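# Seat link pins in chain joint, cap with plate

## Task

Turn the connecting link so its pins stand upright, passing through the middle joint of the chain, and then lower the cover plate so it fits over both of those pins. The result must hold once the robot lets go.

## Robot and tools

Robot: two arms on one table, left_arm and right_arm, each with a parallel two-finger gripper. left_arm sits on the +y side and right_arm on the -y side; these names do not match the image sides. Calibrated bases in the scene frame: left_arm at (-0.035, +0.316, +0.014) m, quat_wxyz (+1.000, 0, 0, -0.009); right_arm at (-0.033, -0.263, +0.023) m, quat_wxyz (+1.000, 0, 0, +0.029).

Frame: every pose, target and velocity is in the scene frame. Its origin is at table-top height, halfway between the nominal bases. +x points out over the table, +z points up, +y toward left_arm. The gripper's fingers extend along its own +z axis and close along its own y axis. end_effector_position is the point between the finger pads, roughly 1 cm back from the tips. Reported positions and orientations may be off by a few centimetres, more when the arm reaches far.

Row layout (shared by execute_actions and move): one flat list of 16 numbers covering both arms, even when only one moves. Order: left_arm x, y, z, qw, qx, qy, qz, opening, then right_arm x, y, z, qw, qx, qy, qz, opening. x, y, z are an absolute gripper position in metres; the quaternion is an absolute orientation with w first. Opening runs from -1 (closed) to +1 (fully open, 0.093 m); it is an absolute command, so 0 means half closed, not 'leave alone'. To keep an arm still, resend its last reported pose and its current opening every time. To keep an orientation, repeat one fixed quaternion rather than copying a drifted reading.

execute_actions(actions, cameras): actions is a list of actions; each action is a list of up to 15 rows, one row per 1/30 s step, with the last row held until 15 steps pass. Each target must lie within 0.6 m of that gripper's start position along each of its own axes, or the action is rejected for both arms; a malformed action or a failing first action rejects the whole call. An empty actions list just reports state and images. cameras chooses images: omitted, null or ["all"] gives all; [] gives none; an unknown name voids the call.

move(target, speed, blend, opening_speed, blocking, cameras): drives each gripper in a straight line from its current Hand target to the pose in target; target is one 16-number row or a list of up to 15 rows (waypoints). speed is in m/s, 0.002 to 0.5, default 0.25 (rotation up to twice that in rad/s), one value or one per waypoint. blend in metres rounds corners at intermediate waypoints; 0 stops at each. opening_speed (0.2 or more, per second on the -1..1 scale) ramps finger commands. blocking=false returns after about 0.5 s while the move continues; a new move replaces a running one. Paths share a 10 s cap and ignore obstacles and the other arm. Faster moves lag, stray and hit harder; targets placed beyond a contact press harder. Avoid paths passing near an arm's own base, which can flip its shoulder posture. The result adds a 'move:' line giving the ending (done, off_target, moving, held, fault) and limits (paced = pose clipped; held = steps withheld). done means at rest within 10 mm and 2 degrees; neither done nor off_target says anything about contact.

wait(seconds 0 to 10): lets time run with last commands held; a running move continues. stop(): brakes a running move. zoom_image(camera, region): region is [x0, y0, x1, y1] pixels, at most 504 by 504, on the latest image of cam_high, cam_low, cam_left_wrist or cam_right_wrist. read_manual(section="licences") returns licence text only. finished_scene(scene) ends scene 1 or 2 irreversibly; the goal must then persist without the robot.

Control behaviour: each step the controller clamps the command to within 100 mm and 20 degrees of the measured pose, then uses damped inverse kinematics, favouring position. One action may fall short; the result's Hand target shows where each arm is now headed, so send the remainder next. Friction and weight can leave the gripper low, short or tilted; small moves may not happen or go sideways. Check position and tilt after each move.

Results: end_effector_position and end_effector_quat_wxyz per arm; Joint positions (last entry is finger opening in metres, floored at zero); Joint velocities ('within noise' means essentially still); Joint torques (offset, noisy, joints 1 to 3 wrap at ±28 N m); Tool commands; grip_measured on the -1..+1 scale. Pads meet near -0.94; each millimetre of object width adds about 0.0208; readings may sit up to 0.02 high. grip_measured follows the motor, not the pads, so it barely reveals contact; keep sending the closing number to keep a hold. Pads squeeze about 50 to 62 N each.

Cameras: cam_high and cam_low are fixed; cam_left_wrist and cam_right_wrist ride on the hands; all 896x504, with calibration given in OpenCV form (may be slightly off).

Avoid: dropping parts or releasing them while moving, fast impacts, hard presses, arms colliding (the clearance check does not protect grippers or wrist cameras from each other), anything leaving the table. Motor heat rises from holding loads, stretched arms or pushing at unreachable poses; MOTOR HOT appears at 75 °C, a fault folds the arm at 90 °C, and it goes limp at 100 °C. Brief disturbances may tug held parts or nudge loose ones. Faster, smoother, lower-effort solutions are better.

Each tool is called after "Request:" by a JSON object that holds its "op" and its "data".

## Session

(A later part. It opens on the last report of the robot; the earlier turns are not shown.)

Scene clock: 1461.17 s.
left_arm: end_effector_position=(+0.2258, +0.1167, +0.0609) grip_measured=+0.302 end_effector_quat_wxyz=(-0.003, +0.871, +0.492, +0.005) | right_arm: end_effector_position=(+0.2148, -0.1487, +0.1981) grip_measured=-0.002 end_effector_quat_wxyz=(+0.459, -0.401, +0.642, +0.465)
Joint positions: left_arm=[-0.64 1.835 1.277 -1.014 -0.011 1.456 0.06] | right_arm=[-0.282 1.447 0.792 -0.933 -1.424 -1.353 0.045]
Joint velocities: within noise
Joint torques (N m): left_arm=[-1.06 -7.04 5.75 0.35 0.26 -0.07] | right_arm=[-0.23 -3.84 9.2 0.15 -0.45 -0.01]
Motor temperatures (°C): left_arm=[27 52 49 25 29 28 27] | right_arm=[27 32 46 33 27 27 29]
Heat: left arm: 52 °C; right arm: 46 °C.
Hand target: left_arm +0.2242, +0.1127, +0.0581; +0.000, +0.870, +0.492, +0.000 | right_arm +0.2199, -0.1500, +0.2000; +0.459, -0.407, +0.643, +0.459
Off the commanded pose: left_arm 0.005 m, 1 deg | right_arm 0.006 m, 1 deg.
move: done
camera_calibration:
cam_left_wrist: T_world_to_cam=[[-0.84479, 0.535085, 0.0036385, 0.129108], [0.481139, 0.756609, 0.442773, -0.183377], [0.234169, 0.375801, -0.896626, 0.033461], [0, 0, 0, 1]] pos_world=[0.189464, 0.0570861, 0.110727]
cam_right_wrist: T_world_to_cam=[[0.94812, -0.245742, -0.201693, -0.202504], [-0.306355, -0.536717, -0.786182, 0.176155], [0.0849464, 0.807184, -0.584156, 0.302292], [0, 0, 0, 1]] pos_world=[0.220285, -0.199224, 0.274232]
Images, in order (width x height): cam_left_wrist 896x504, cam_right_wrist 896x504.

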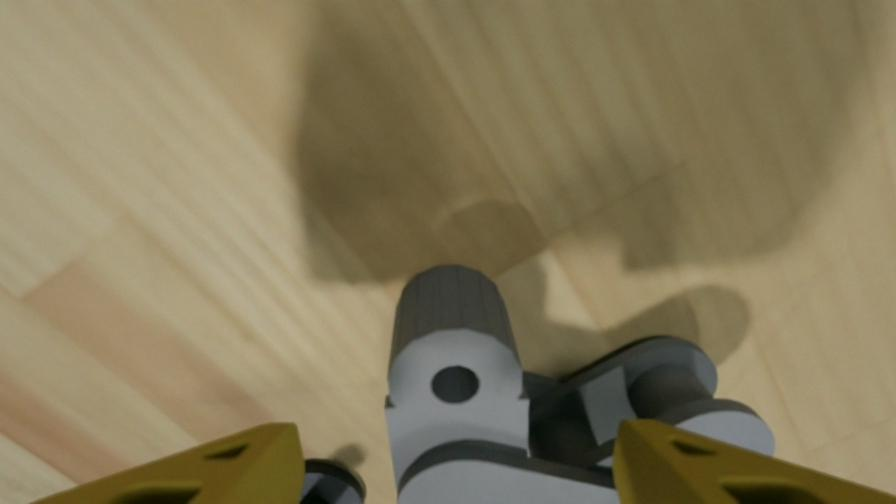

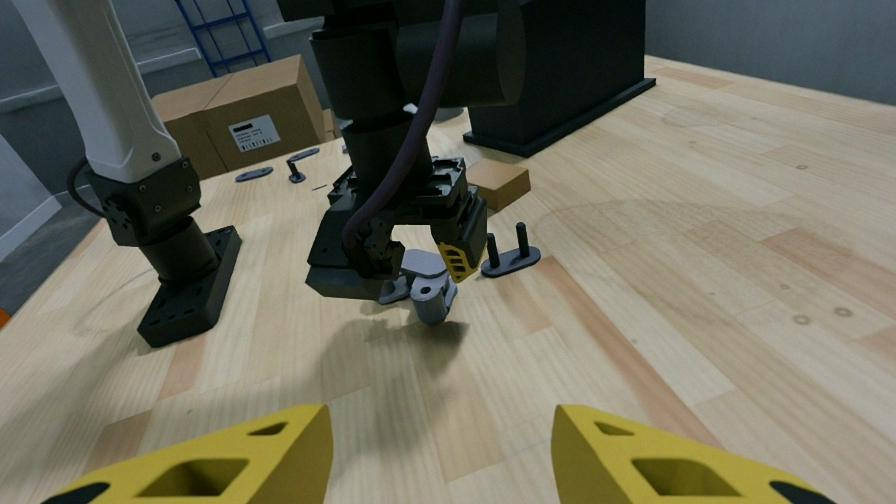

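Request:
{"op": "move", "data": {"target": [[0.2245,0.1127,0.031,0,0.8704,0.4924,0,0.3,0.22,-0.15,0.20,0.45,-0.40,0.63,0.45,0]], "speed": 0.08, "cameras": ["cam_left_wrist","cam_right_wrist"]}}

Request:
{"op": "zoom_image", "data": {"camera": "cam_right_wrist", "region": [290, 150, 540, 325]}}

Scene clock: 1476.37 s.
left_arm: end_effector_position=(+0.2262, +0.1162, +0.0342) grip_measured=+0.302 end_effector_quat_wxyz=(-0.002, +0.871, +0.492, +0.005) | right_arm: end_effector_position=(+0.2148, -0.1487, +0.1981) grip_measured=-0.002 end_effector_quat_wxyz=(+0.459, -0.401, +0.642, +0.465)
Joint positions: left_arm=[-0.64 1.874 1.213 -0.911 -0.01 1.455 0.06] | right_arm=[-0.282 1.447 0.792 -0.933 -1.424 -1.353 0.045]
Joint velocities: within noise
Joint torques (N m): left_arm=[-0.95 -7.08 5.52 0.37 0.25 -0.06] | right_arm=[-0.16 -3.84 9.22 0.16 -0.4 0.05]
Motor temperatures (°C): left_arm=[27 49 49 25 29 28 27] | right_arm=[27 32 46 33 27 27 29]
Heat: left arm: 49 °C; right arm: 46 °C.
Hand target: left_arm +0.2245, +0.1127, +0.0311; +0.000, +0.870, +0.492, +0.000 | right_arm +0.2199, -0.1500, +0.2000; +0.459, -0.407, +0.643, +0.459
Off the commanded pose: left_arm 0.005 m, 1 deg | right_arm 0.006 m, 1 deg.
move: done
camera_calibration:
cam_left_wrist: T_world_to_cam=[[-0.8452, 0.534443, 0.00290663, 0.129977], [0.480394, 0.757318, 0.44237, -0.171319], [0.23422, 0.375287, -0.896828, 0.00956716], [0, 0, 0, 1]] pos_world=[0.189916, 0.0566867, 0.0839884]
cam_right_wrist: T_world_to_cam=[[0.94812, -0.245742, -0.201693, -0.202504], [-0.306355, -0.536717, -0.786182, 0.176155], [0.0849464, 0.807184, -0.584156, 0.302292], [0, 0, 0, 1]] pos_world=[0.220285, -0.199224, 0.274232]
Images, in order (width x height): cam_left_wrist 896x504, cam_right_wrist 896x504.

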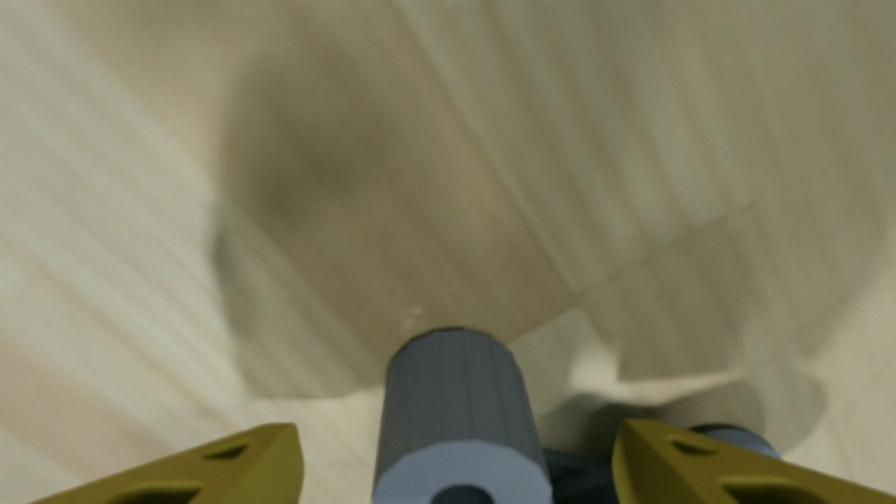

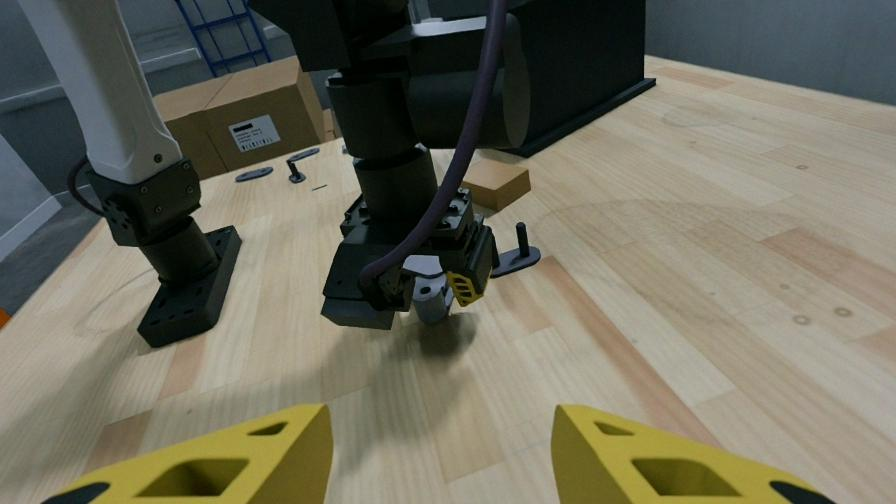

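Scaled by 2.016 from the camera's 896x504 image, which has a finer 1280x720 frame.

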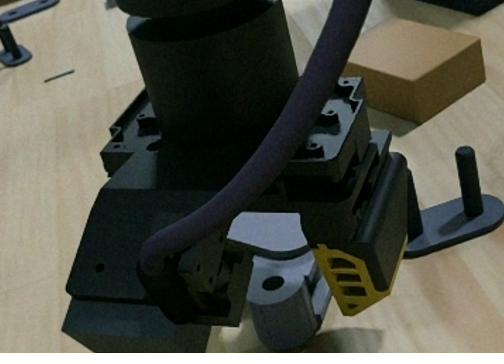

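Request:
{"op": "move", "data": {"target": [[0.2245,0.1127,0.031,0,0.8704,0.4924,0,-0.6,0.22,-0.15,0.20,0.45,-0.40,0.63,0.45,0]], "opening_speed": 0.6, "cameras": ["cam_left_wrist","cam_right_wrist"]}}

Request:
{"op": "move", "data": {"target": [[0.24,0.082,0.035,0,0.6691,0.7431,0,-0.6,0.22,-0.20,0.22,0.45,-0.40,0.63,0.45,0],[0.275,0.022,0.035,0,0.5,0.866,0,-0.6,0.22,-0.20,0.22,0.45,-0.40,0.63,0.45,0]], "speed": 0.08, "blend": 0.02}}

Scene clock: 1487.67 s.
left_arm: end_effector_position=(+0.2261, +0.1162, +0.0342) grip_measured=-0.494 end_effector_quat_wxyz=(-0.002, +0.870, +0.493, +0.004) | right_arm: end_effector_position=(+0.2148, -0.1487, +0.1981) grip_measured=-0.002 end_effector_quat_wxyz=(+0.459, -0.401, +0.642, +0.465)
Joint positions: left_arm=[-0.64 1.874 1.213 -0.912 -0.009 1.453 0.021] | right_arm=[-0.282 1.447 0.792 -0.933 -1.424 -1.354 0.045]
Joint velocities: within noise
Joint torques (N m): left_arm=[-0.99 -7.05 5.55 0.38 0.24 -0.02] | right_arm=[-0.05 -3.81 9.07 0.17 -0.45 0.02]
Motor temperatures (°C): left_arm=[27 48 48 25 29 28 27] | right_arm=[27 32 46 33 27 27 29]
Heat: left arm: 48 °C; right arm: 46 °C.
Hand target: left_arm +0.2245, +0.1127, +0.0311; +0.000, +0.870, +0.492, +0.000 | right_arm +0.2199, -0.1500, +0.2000; +0.459, -0.407, +0.643, +0.458
Off the commanded pose: left_arm 0.005 m, 1 deg | right_arm 0.006 m, 1 deg.
move: done
camera_calibration:
cam_left_wrist: T_world_to_cam=[[-0.846419, 0.532508, 0.00333632, 0.130359], [0.47899, 0.758585, 0.44172, -0.171019], [0.232689, 0.375479, -0.897147, 0.00995345], [0, 0, 0, 1]] pos_world=[0.189938, 0.0565777, 0.0840372]
cam_right_wrist: T_world_to_cam=[[0.948208, -0.245706, -0.201323, -0.202591], [-0.306035, -0.536799, -0.78625, 0.176088], [0.0851164, 0.80714, -0.584191, 0.302256], [0, 0, 0, 1]] pos_world=[0.22026, -0.199217, 0.274238]
Images, in order (width x height): cam_left_wrist 896x504, cam_right_wrist 896x504.

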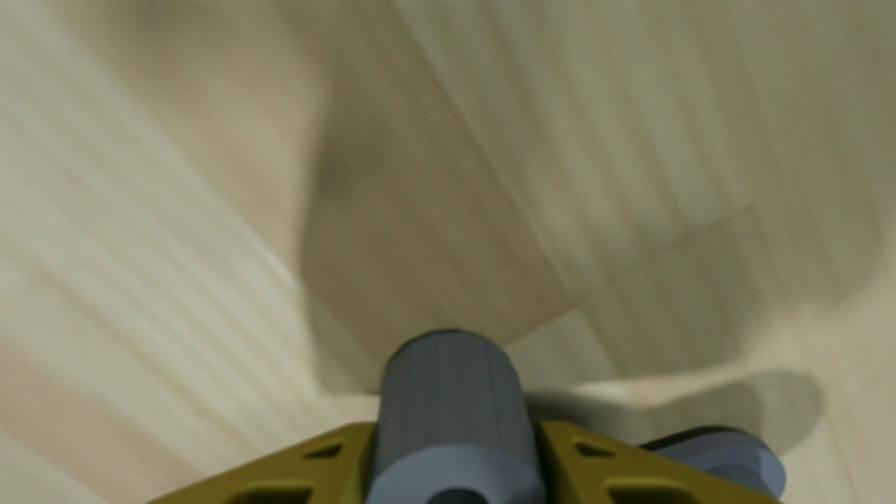

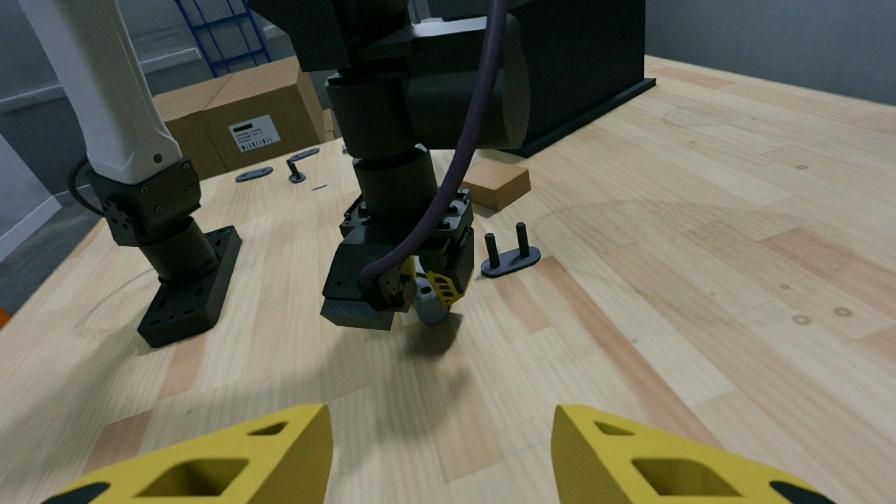

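Scene clock: 1494.90 s.
left_arm: end_effector_position=(+0.2722, +0.0350, +0.0361) grip_measured=-0.495 end_effector_quat_wxyz=(-0.012, +0.501, +0.866, +0.013) | right_arm: end_effector_position=(+0.2194, -0.1968, +0.2130) grip_measured=-0.002 end_effector_quat_wxyz=(+0.460, -0.389, +0.666, +0.440)
Joint positions: left_arm=[-0.731 2.213 1.731 -1.117 -0.02 0.3 0.021] | right_arm=[-0.478 1.635 1.008 -1.575 -1.335 -1.981 0.045]
Joint velocities: within noise
Joint torques (N m): left_arm=[-1.44 -9.01 8.38 0.46 0.31 -0.07] | right_arm=[-0.87 -7.53 7.68 -1.07 -0.35 0.18]
Motor temperatures (°C): left_arm=[27 48 48 25 29 28 28] | right_arm=[27 32 45 33 27 27 29]
Heat: left arm: 48 °C; right arm: 45 °C.
Hand target: left_arm +0.2747, +0.0222, +0.0352; +0.000, +0.500, +0.866, +0.000 | right_arm +0.2202, -0.1993, +0.2196; +0.464, -0.397, +0.666, +0.429
Off the commanded pose: left_arm 0.013 m, 2 deg | right_arm 0.008 m, 4 deg.
joint sent to its limit (right arm) — joint 4 (wrist pitch), lower limit. The joint targets are off in orientation, not in position.
move: off_target (left_arm, right_arm)
camera_calibration:
cam_left_wrist: T_world_to_cam=[[-0.877332, -0.479837, -0.00673163, 0.256845], [-0.428128, 0.776296, 0.462678, 0.113157], [-0.216784, 0.408804, -0.886501, 0.152197], [0, 0, 0, 1]] pos_world=[0.306778, -0.026818, 0.0842964]
cam_right_wrist: T_world_to_cam=[[0.929627, -0.309011, -0.200762, -0.224245], [-0.346776, -0.549295, -0.760277, 0.164376], [0.124656, 0.776394, -0.617797, 0.341765], [0, 0, 0, 1]] pos_world=[0.222863, -0.244347, 0.291093]

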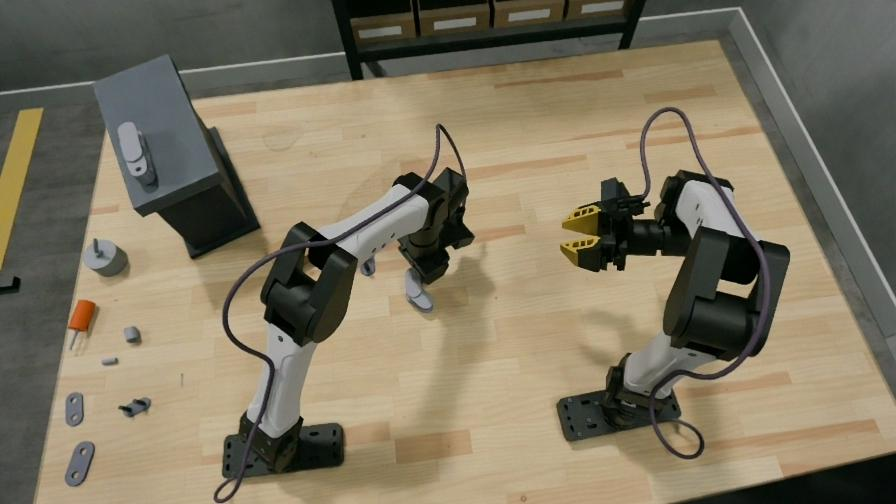

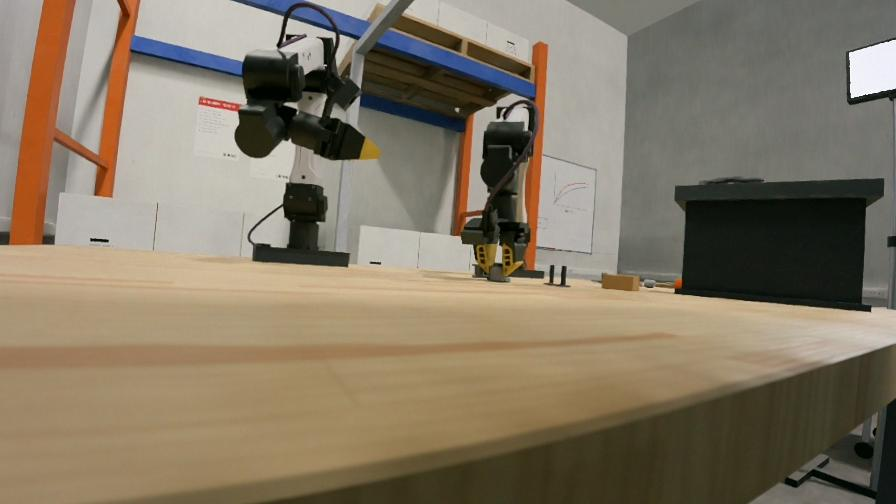

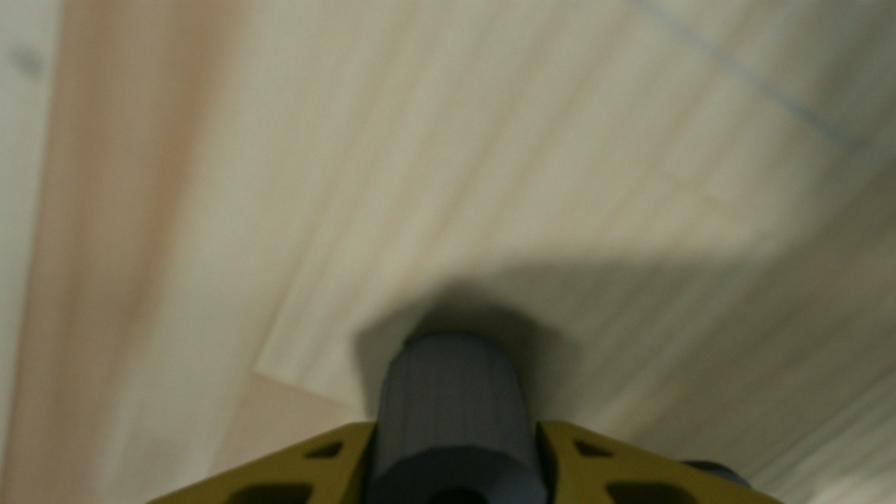

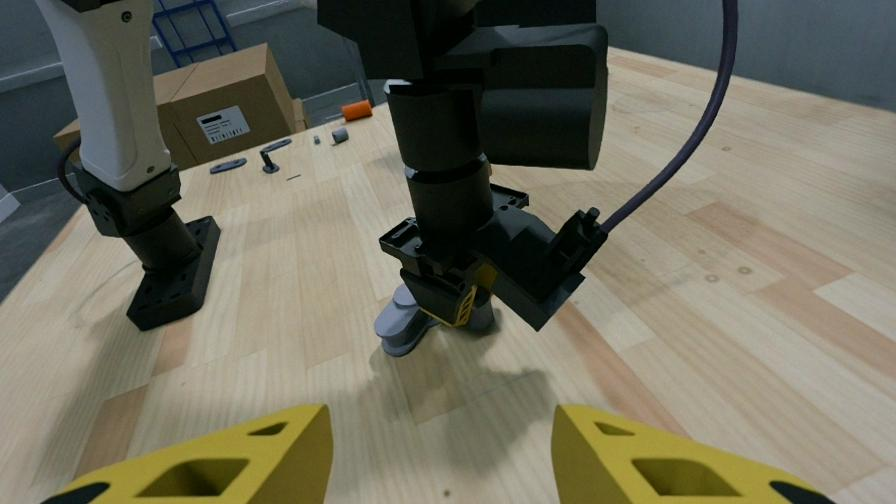

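Request:
{"op": "move", "data": {"target": [[0.272,0.035,0.12,0,0.5,0.866,0,-0.8,0.22,-0.20,0.22,0.464,-0.397,0.666,0.429,0]], "speed": 0.08}}

Request:
{"op": "zoom_image", "data": {"camera": "cam_right_wrist", "region": [350, 200, 600, 375]}}

Request:
{"op": "zoom_image", "data": {"camera": "cam_low", "region": [440, 190, 560, 290]}}

Scene clock: 1509.80 s.
left_arm: end_effector_position=(+0.2694, +0.0353, +0.0928) grip_measured=-0.495 end_effector_quat_wxyz=(-0.023, +0.500, +0.866, +0.010) | right_arm: end_effector_position=(+0.2193, -0.1967, +0.2129) grip_measured=-0.002 end_effector_quat_wxyz=(+0.460, -0.388, +0.666, +0.441)
Joint positions: left_arm=[-0.731 2.193 1.925 -1.352 -0.01 0.299 0.021] | right_arm=[-0.478 1.635 1.008 -1.575 -1.334 -1.979 0.045]
Joint velocities: within noise
Joint torques (N m): left_arm=[0.34 -14.24 9.18 0 0.21 0.1] | right_arm=[-1.01 -7.91 7.68 -1.05 -0.35 0.18]
Motor temperatures (°C): left_arm=[27 50 51 26 29 28 28] | right_arm=[27 34 44 33 27 27 29]
Heat: left arm: 51 °C; right arm: 44 °C.
Hand target: left_arm +0.2715, +0.0353, +0.1193; +0.000, +0.500, +0.866, +0.000 | right_arm +0.2200, -0.1998, +0.2198; +0.464, -0.396, +0.667, +0.428
Off the commanded pose: left_arm 0.027 m, 3 deg | right_arm 0.008 m, 2 deg.
joint sent to its limit (right arm) — joint 4 (wrist pitch), lower limit. The joint targets still meet the commanded pose.
move: off_target (left_arm)
camera_calibration:
cam_left_wrist: T_world_to_cam=[[-0.876753, -0.480851, 0.00926088, 0.253336], [-0.418632, 0.772503, 0.477479, 0.0816799], [-0.236751, 0.414755, -0.878594, 0.206245], [0, 0, 0, 1]] pos_world=[0.305135, -0.0268223, 0.139859]
cam_right_wrist: T_world_to_cam=[[0.929266, -0.308859, -0.20266, -0.223638], [-0.348237, -0.549347, -0.759571, 0.16445], [0.12327, 0.776418, -0.618046, 0.342081], [0, 0, 0, 1]] pos_world=[0.222919, -0.24433, 0.29101]

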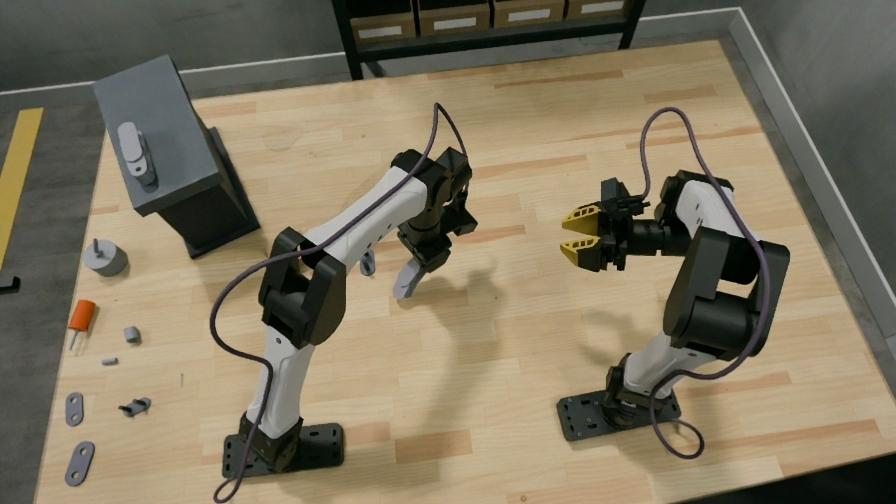

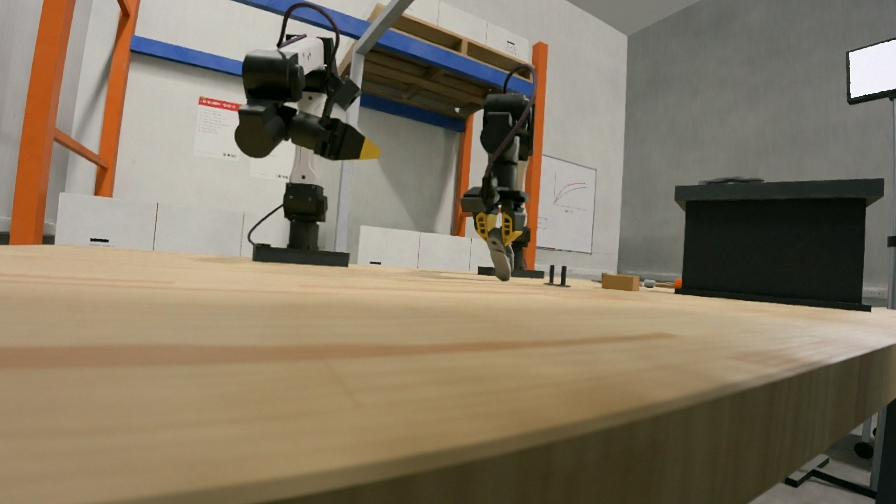

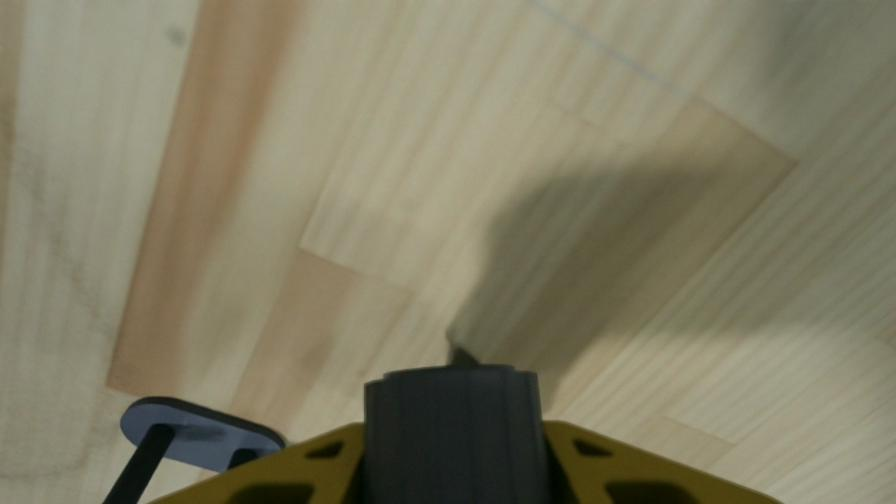

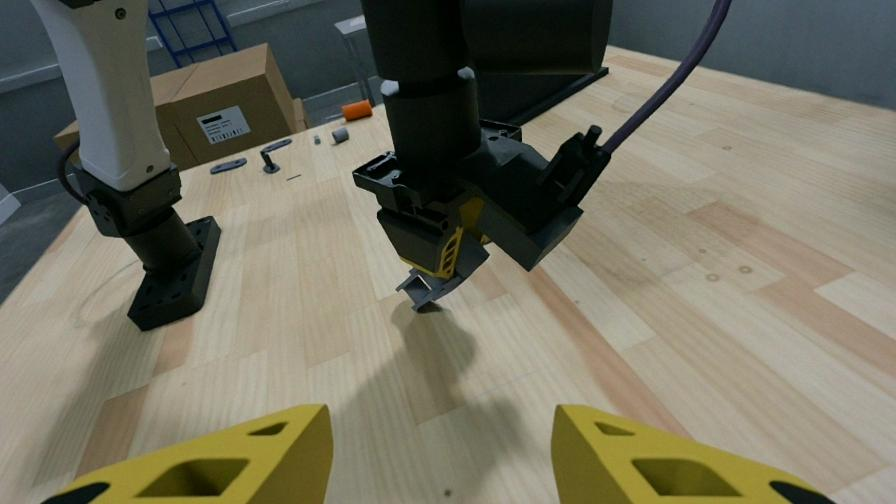

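Scaled by 2.016 from the camera's 896x504 image, which has a finer 1280x720 frame.

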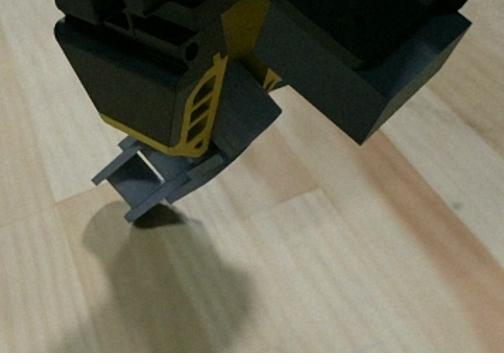

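Scaled by 4.200 from the camera's 896x504 image, which has a finer 1280x720 frame.

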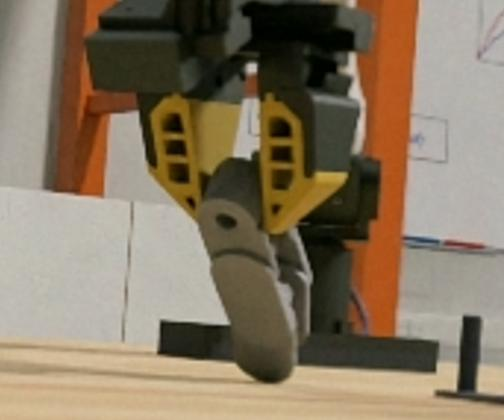

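Request:
{"op": "execute_actions", "data": {"actions": []}}

Scene clock: 1543.07 s.
left_arm: end_effector_position=(+0.2692, +0.0355, +0.0929) grip_measured=-0.495 end_effector_quat_wxyz=(-0.023, +0.500, +0.866, +0.010) | right_arm: end_effector_position=(+0.2193, -0.1967, +0.2129) grip_measured=-0.002 end_effector_quat_wxyz=(+0.459, -0.388, +0.666, +0.441)
Joint positions: left_arm=[-0.731 2.193 1.925 -1.353 -0.01 0.299 0.021] | right_arm=[-0.478 1.635 1.008 -1.575 -1.334 -1.979 0.045]
Joint velocities: within noise
Joint torques (N m): left_arm=[0.34 -14.24 9.24 -0.01 0.21 0.08] | right_arm=[-1.1 -7.83 7.5 -1.04 -0.32 0.18]
Motor temperatures (°C): left_arm=[27 65 50 25 29 28 29] | right_arm=[27 37 43 33 27 27 29]
Heat: left arm: 65 °C; right arm: 43 °C.
Hand target: left_arm +0.2715, +0.0353, +0.1193; +0.000, +0.500, +0.866, +0.000 | right_arm +0.2200, -0.1998, +0.2199; +0.464, -0.396, +0.667, +0.428
Tool commands: left_gripper/opening=-0.8 right_gripper/opening=+0.0
Off the commanded pose: left_arm 0.027 m, 3 deg | right_arm 0.008 m, 2 deg.
camera_calibration:
cam_left_wrist: T_world_to_cam=[[-0.876745, -0.480859, 0.00962126, 0.253213], [-0.418231, 0.77213, 0.478432, 0.0812595], [-0.237487, 0.415439, -0.878072, 0.206256], [0, 0, 0, 1]] pos_world=[0.304972, -0.0266703, 0.139794]
cam_right_wrist: T_world_to_cam=[[0.929075, -0.308951, -0.203393, -0.223459], [-0.348864, -0.54914, -0.759433, 0.164598], [0.122936, 0.776527, -0.617974, 0.34216], [0, 0, 0, 1]] pos_world=[0.222968, -0.244347, 0.290998]

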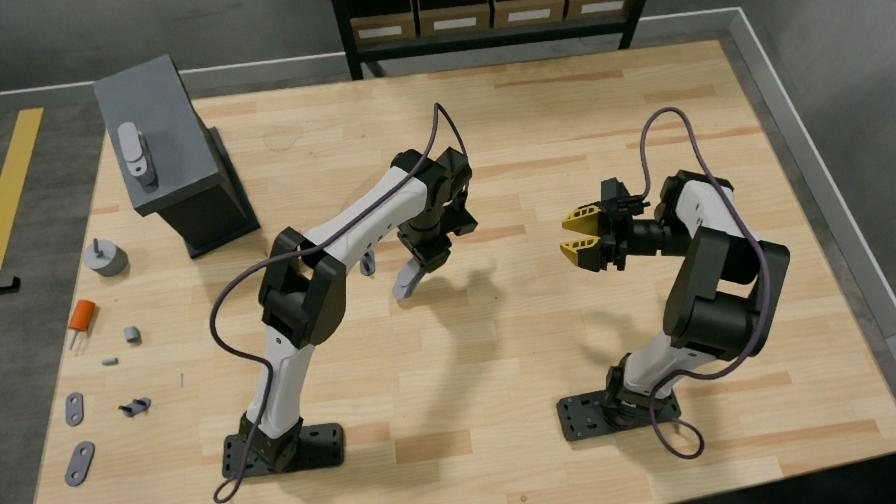

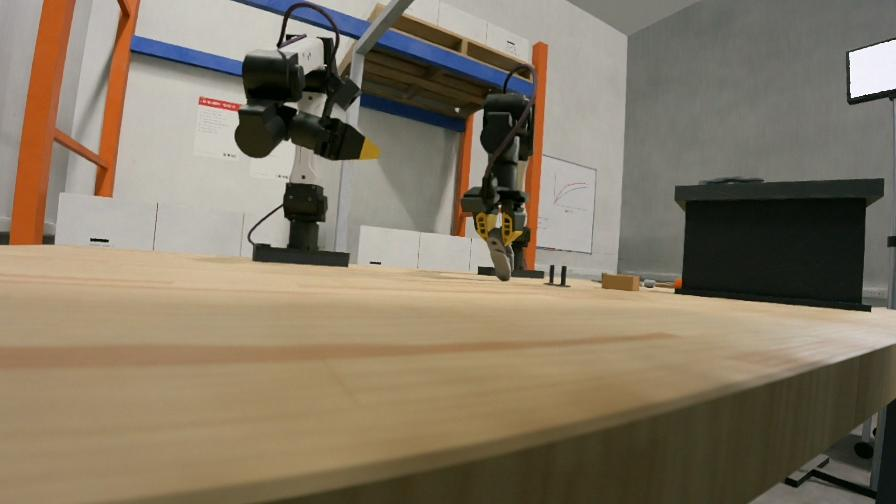

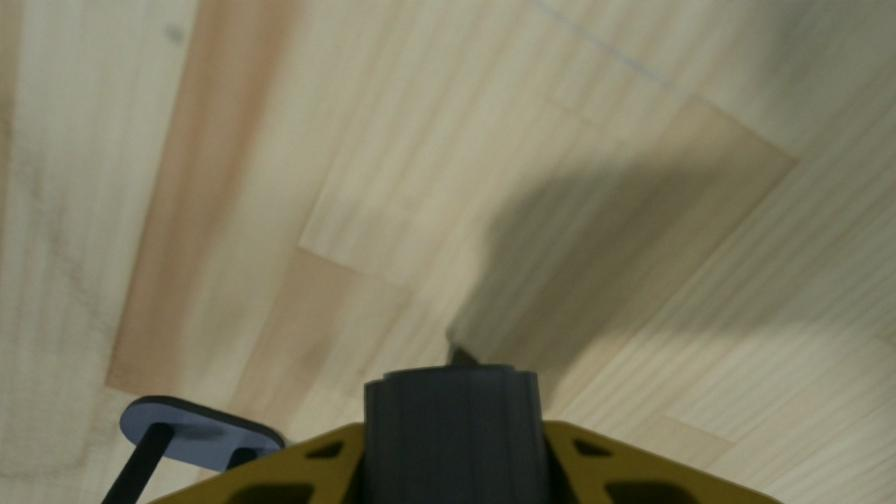

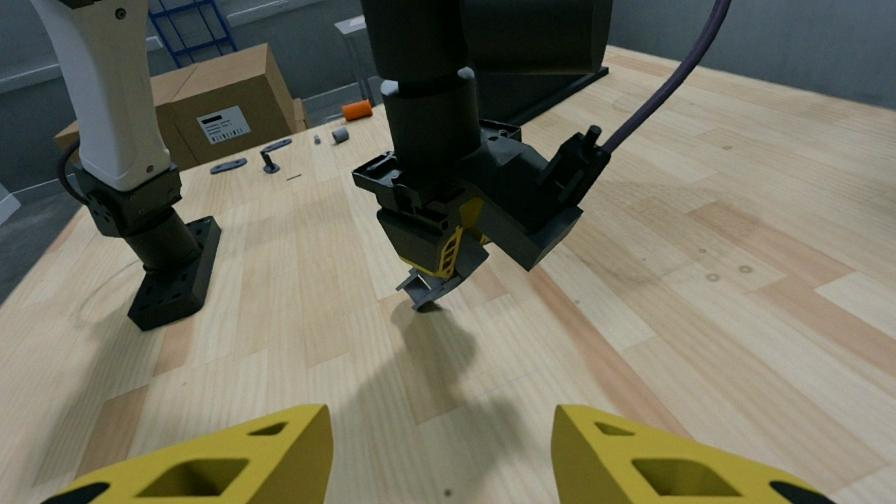

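Request:
{"op": "move", "data": {"target": [0.287, 0.008, 0.035, 0, 0.5, 0.866, 0, -0.8, 0.22, -0.15, 0.20, 0.45, -0.40, 0.63, 0.45, 0], "speed": 0.05}}

Request:
{"op": "zoom_image", "data": {"camera": "cam_right_wrist", "region": [300, 120, 660, 360]}}

Request:
{"op": "zoom_image", "data": {"camera": "cam_high", "region": [340, 180, 540, 320]}}

Scene clock: 1557.90 s.
left_arm: end_effector_position=(+0.2868, +0.0148, +0.0401) grip_measured=-0.495 end_effector_quat_wxyz=(-0.006, +0.501, +0.866, +0.006) | right_arm: end_effector_position=(+0.2231, -0.1528, +0.1975) grip_measured=-0.002 end_effector_quat_wxyz=(+0.455, -0.406, +0.646, +0.459)
Joint positions: left_arm=[-0.739 2.297 1.889 -1.176 -0.01 0.292 0.021] | right_arm=[-0.289 1.492 0.842 -0.982 -1.405 -1.403 0.045]
Joint velocities: within noise
Joint torques (N m): left_arm=[-1.05 -10.06 6.17 0.54 0.2 -0.07] | right_arm=[0.66 -6.98 5.2 0.29 -0.65 0.19]
Motor temperatures (°C): left_arm=[27 66 51 25 29 28 29] | right_arm=[27 37 42 32 27 27 29]
Heat: left arm: 66 °C; right arm: 42 °C.
Hand target: left_arm +0.2869, +0.0080, +0.0351; +0.000, +0.500, +0.866, +0.000 | right_arm +0.2199, -0.1501, +0.2000; +0.458, -0.409, +0.641, +0.460
Off the commanded pose: left_arm 0.009 m, 1 deg | right_arm 0.005 m, 1 deg.
move: done
camera_calibration:
cam_left_wrist: T_world_to_cam=[[-0.877215, -0.480093, -0.00201913, 0.259766], [-0.430104, 0.783994, 0.44762, 0.134268], [-0.213316, 0.393527, -0.894222, 0.166775], [0, 0, 0, 1]] pos_world=[0.321196, -0.0461843, 0.089557]
cam_right_wrist: T_world_to_cam=[[0.948585, -0.248402, -0.196173, -0.213102], [-0.305037, -0.551967, -0.77607, 0.171441], [0.0844964, 0.796008, -0.59936, 0.30592], [0, 0, 0, 1]] pos_world=[0.228592, -0.20182, 0.274601]

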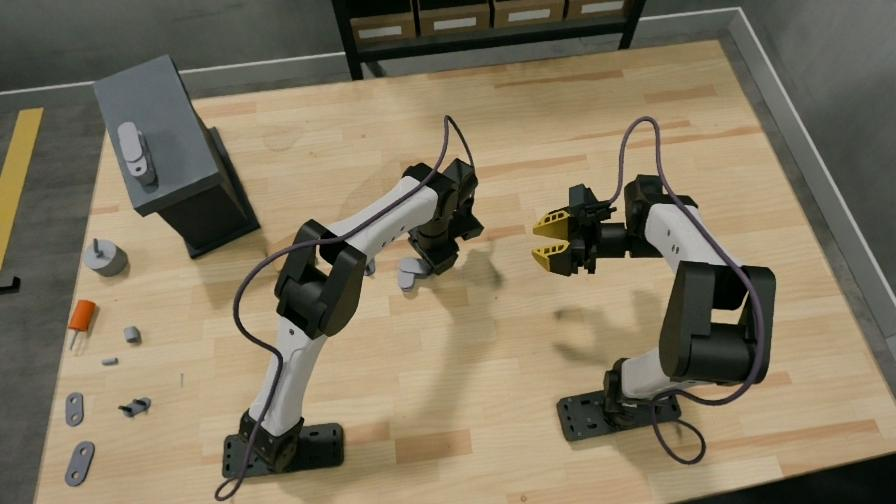

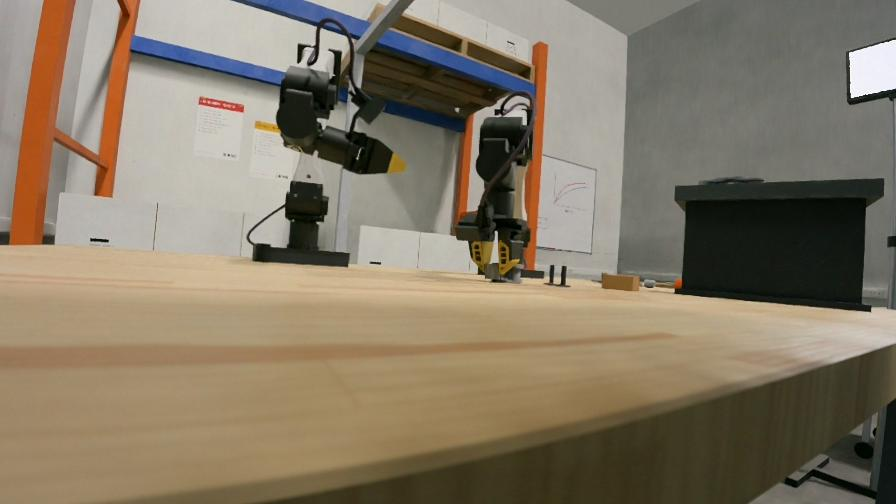

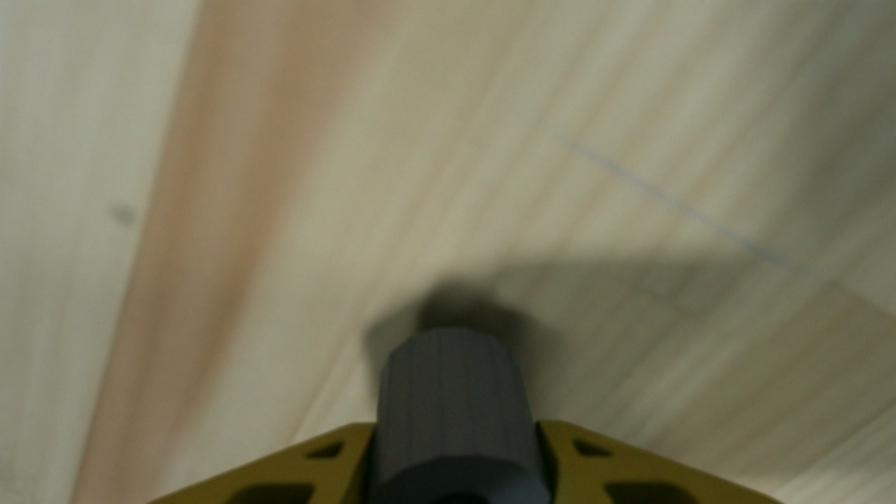

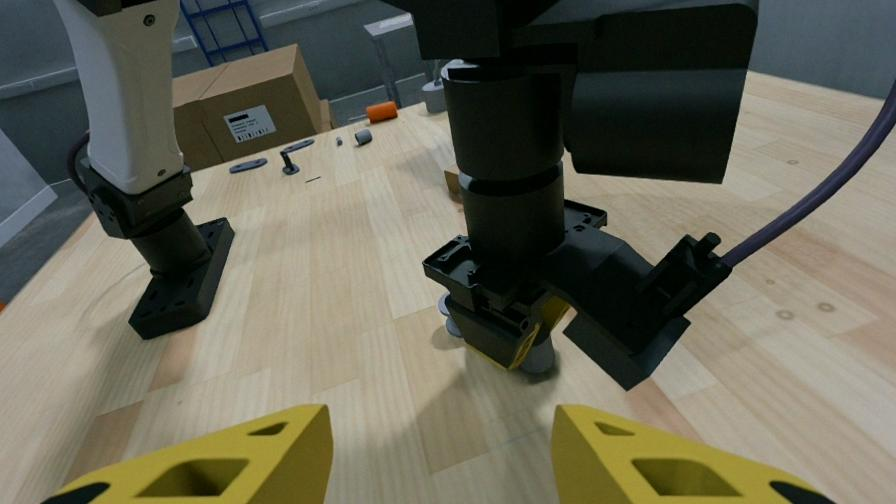

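Scaled by 1.400 from the camera's 896x504 image, which has a finer 1280x720 frame.

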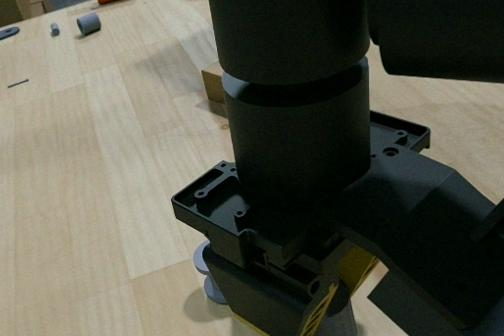

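Scaled by 2.520 from the camera's 896x504 image, which has a finer 1280x720 frame.

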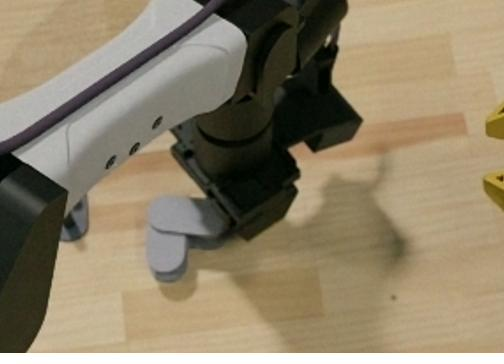

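Request:
{"op": "move", "data": {"target": [[0.287, 0.008, 0.028, 0, 0.5, 0.866, 0, -0.8, 0.22, -0.15, 0.20, 0.45, -0.40, 0.63, 0.45, 0],[0.287, 0.008, 0.028, 0, 0.5, 0.866, 0, 0.3, 0.22, -0.15, 0.20, 0.45, -0.40, 0.63, 0.45, 0],[0.283, 0.012, 0.15, 0, 0.5, 0.866, 0, 0.3, 0.22, -0.15, 0.20, 0.45, -0.40, 0.63, 0.45, 0]], "speed": [0.05,0.05,0.15]}}

Request:
{"op": "zoom_image", "data": {"camera": "cam_right_wrist", "region": [340, 160, 640, 380]}}

Request:
{"op": "zoom_image", "data": {"camera": "cam_high", "region": [340, 180, 540, 320]}}

Scene clock: 1575.27 s.
left_arm: end_effector_position=(+0.2865, +0.0151, +0.1374) grip_measured=+0.298 end_effector_quat_wxyz=(-0.002, +0.500, +0.866, +0.006) | right_arm: end_effector_position=(+0.2234, -0.1529, +0.1972) grip_measured=-0.002 end_effector_quat_wxyz=(+0.455, -0.405, +0.647, +0.458)
Joint positions: left_arm=[-0.739 2.3 2.282 -1.56 -0.01 0.292 0.06] | right_arm=[-0.289 1.486 0.836 -0.963 -1.405 -1.383 0.045]
Joint velocities: within noise
Joint torques (N m): left_arm=[-1.01 -12.71 7.5 0.2 0.23 -0.04] | right_arm=[0.54 -6.93 5.3 0.28 -0.66 0.19]
Motor temperatures (°C): left_arm=[27 59 51 25 29 28 29] | right_arm=[27 36 42 32 27 27 29]
Heat: left arm: 59 °C; right arm: 42 °C.
Hand target: left_arm +0.2827, +0.0122, +0.1495; +0.008, +0.500, +0.866, -0.002 | right_arm +0.2200, -0.1501, +0.1999; +0.459, -0.408, +0.642, +0.459
Off the commanded pose: left_arm 0.013 m, 1 deg | right_arm 0.005 m, 1 deg.
joint sent to its limit (left arm) — joint 4 (wrist pitch), lower limit. The joint targets still meet the commanded pose.
move: off_target (left_arm); target 2's new opening was sent with left_arm's hand 0.012 m and 1 deg from that target
camera_calibration:
cam_left_wrist: T_world_to_cam=[[-0.877018, -0.480441, -0.00402595, 0.260047], [-0.432505, 0.785809, 0.442091, 0.0917821], [-0.209235, 0.389463, -0.896961, 0.252791], [0, 0, 0, 1]] pos_world=[0.320654, -0.0456389, 0.187215]
cam_right_wrist: T_world_to_cam=[[0.947607, -0.251436, -0.197028, -0.213551], [-0.307498, -0.550954, -0.775819, 0.171912], [0.0865151, 0.795758, -0.599404, 0.305286], [0, 0, 0, 1]] pos_world=[0.228813, -0.201913, 0.274287]

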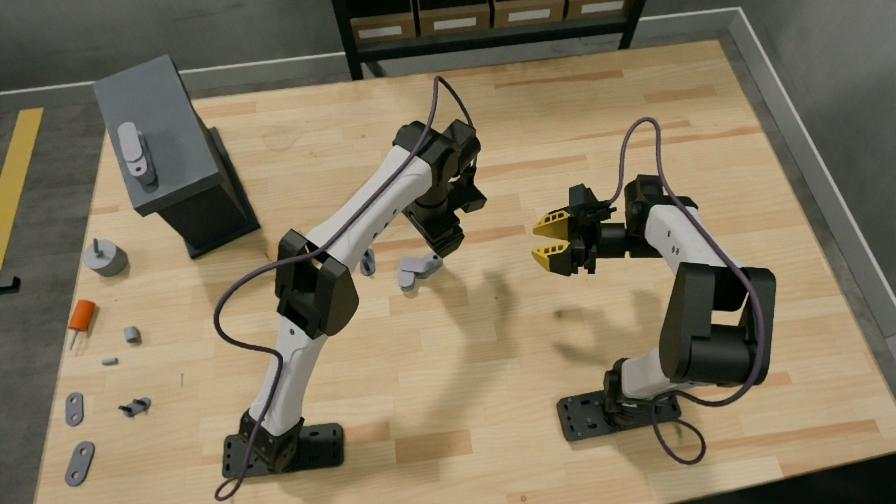

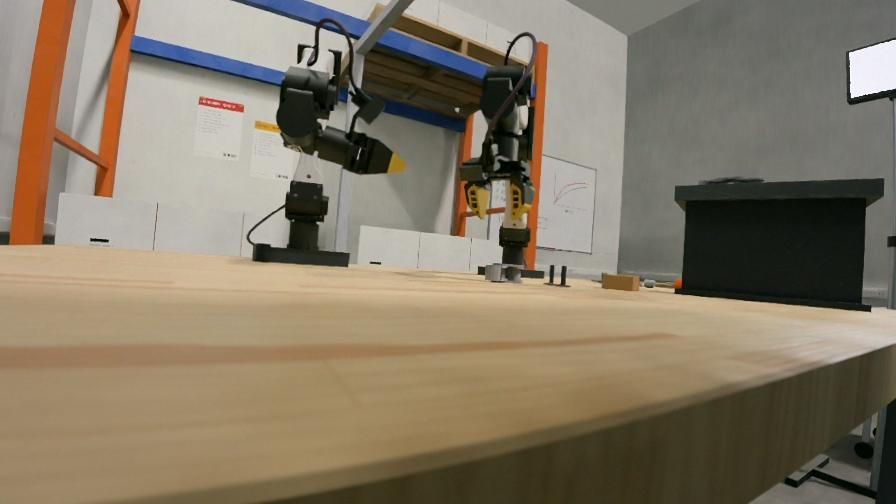

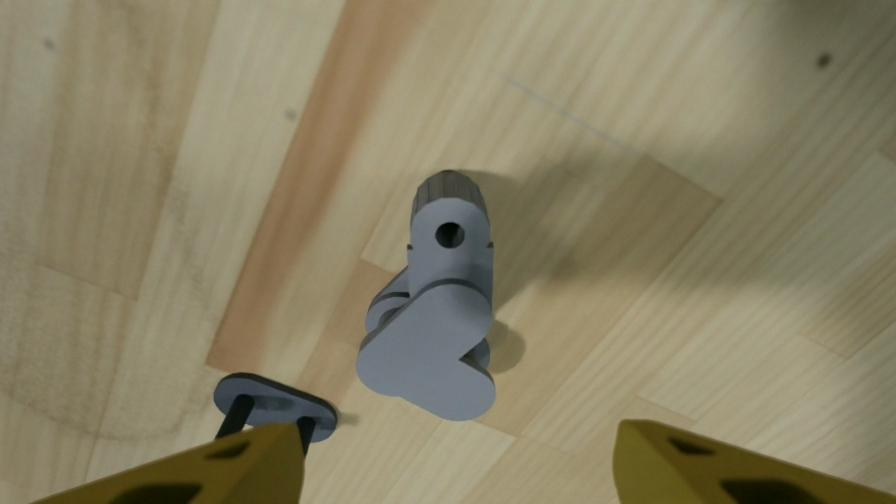

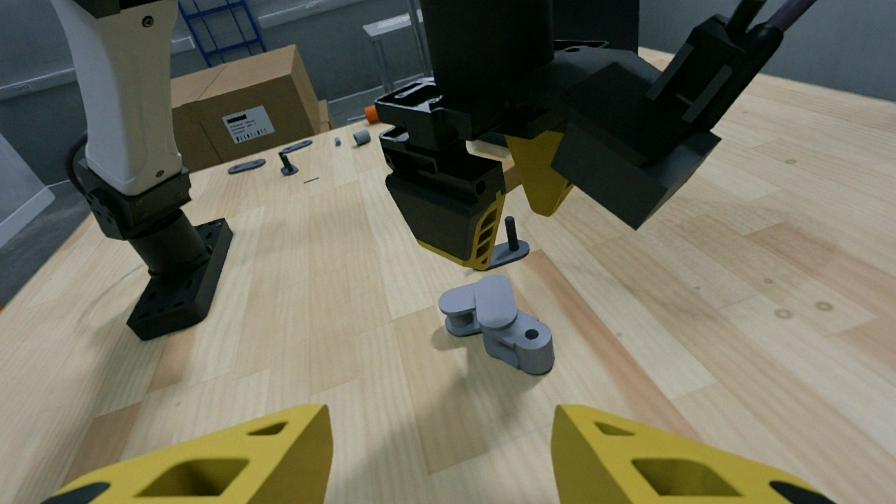

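Scaled by 1.680 from the camera's 896x504 image, which has a finer 1280x720 frame.

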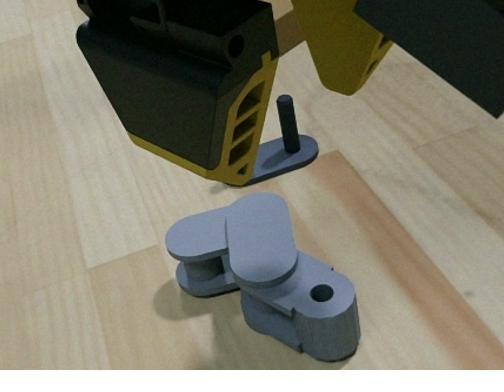

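Scaled by 2.520 from the camera's 896x504 image, which has a finer 1280x720 frame.

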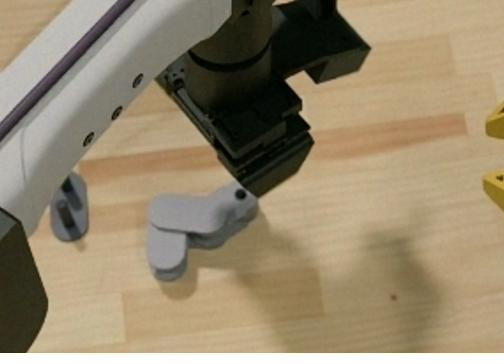

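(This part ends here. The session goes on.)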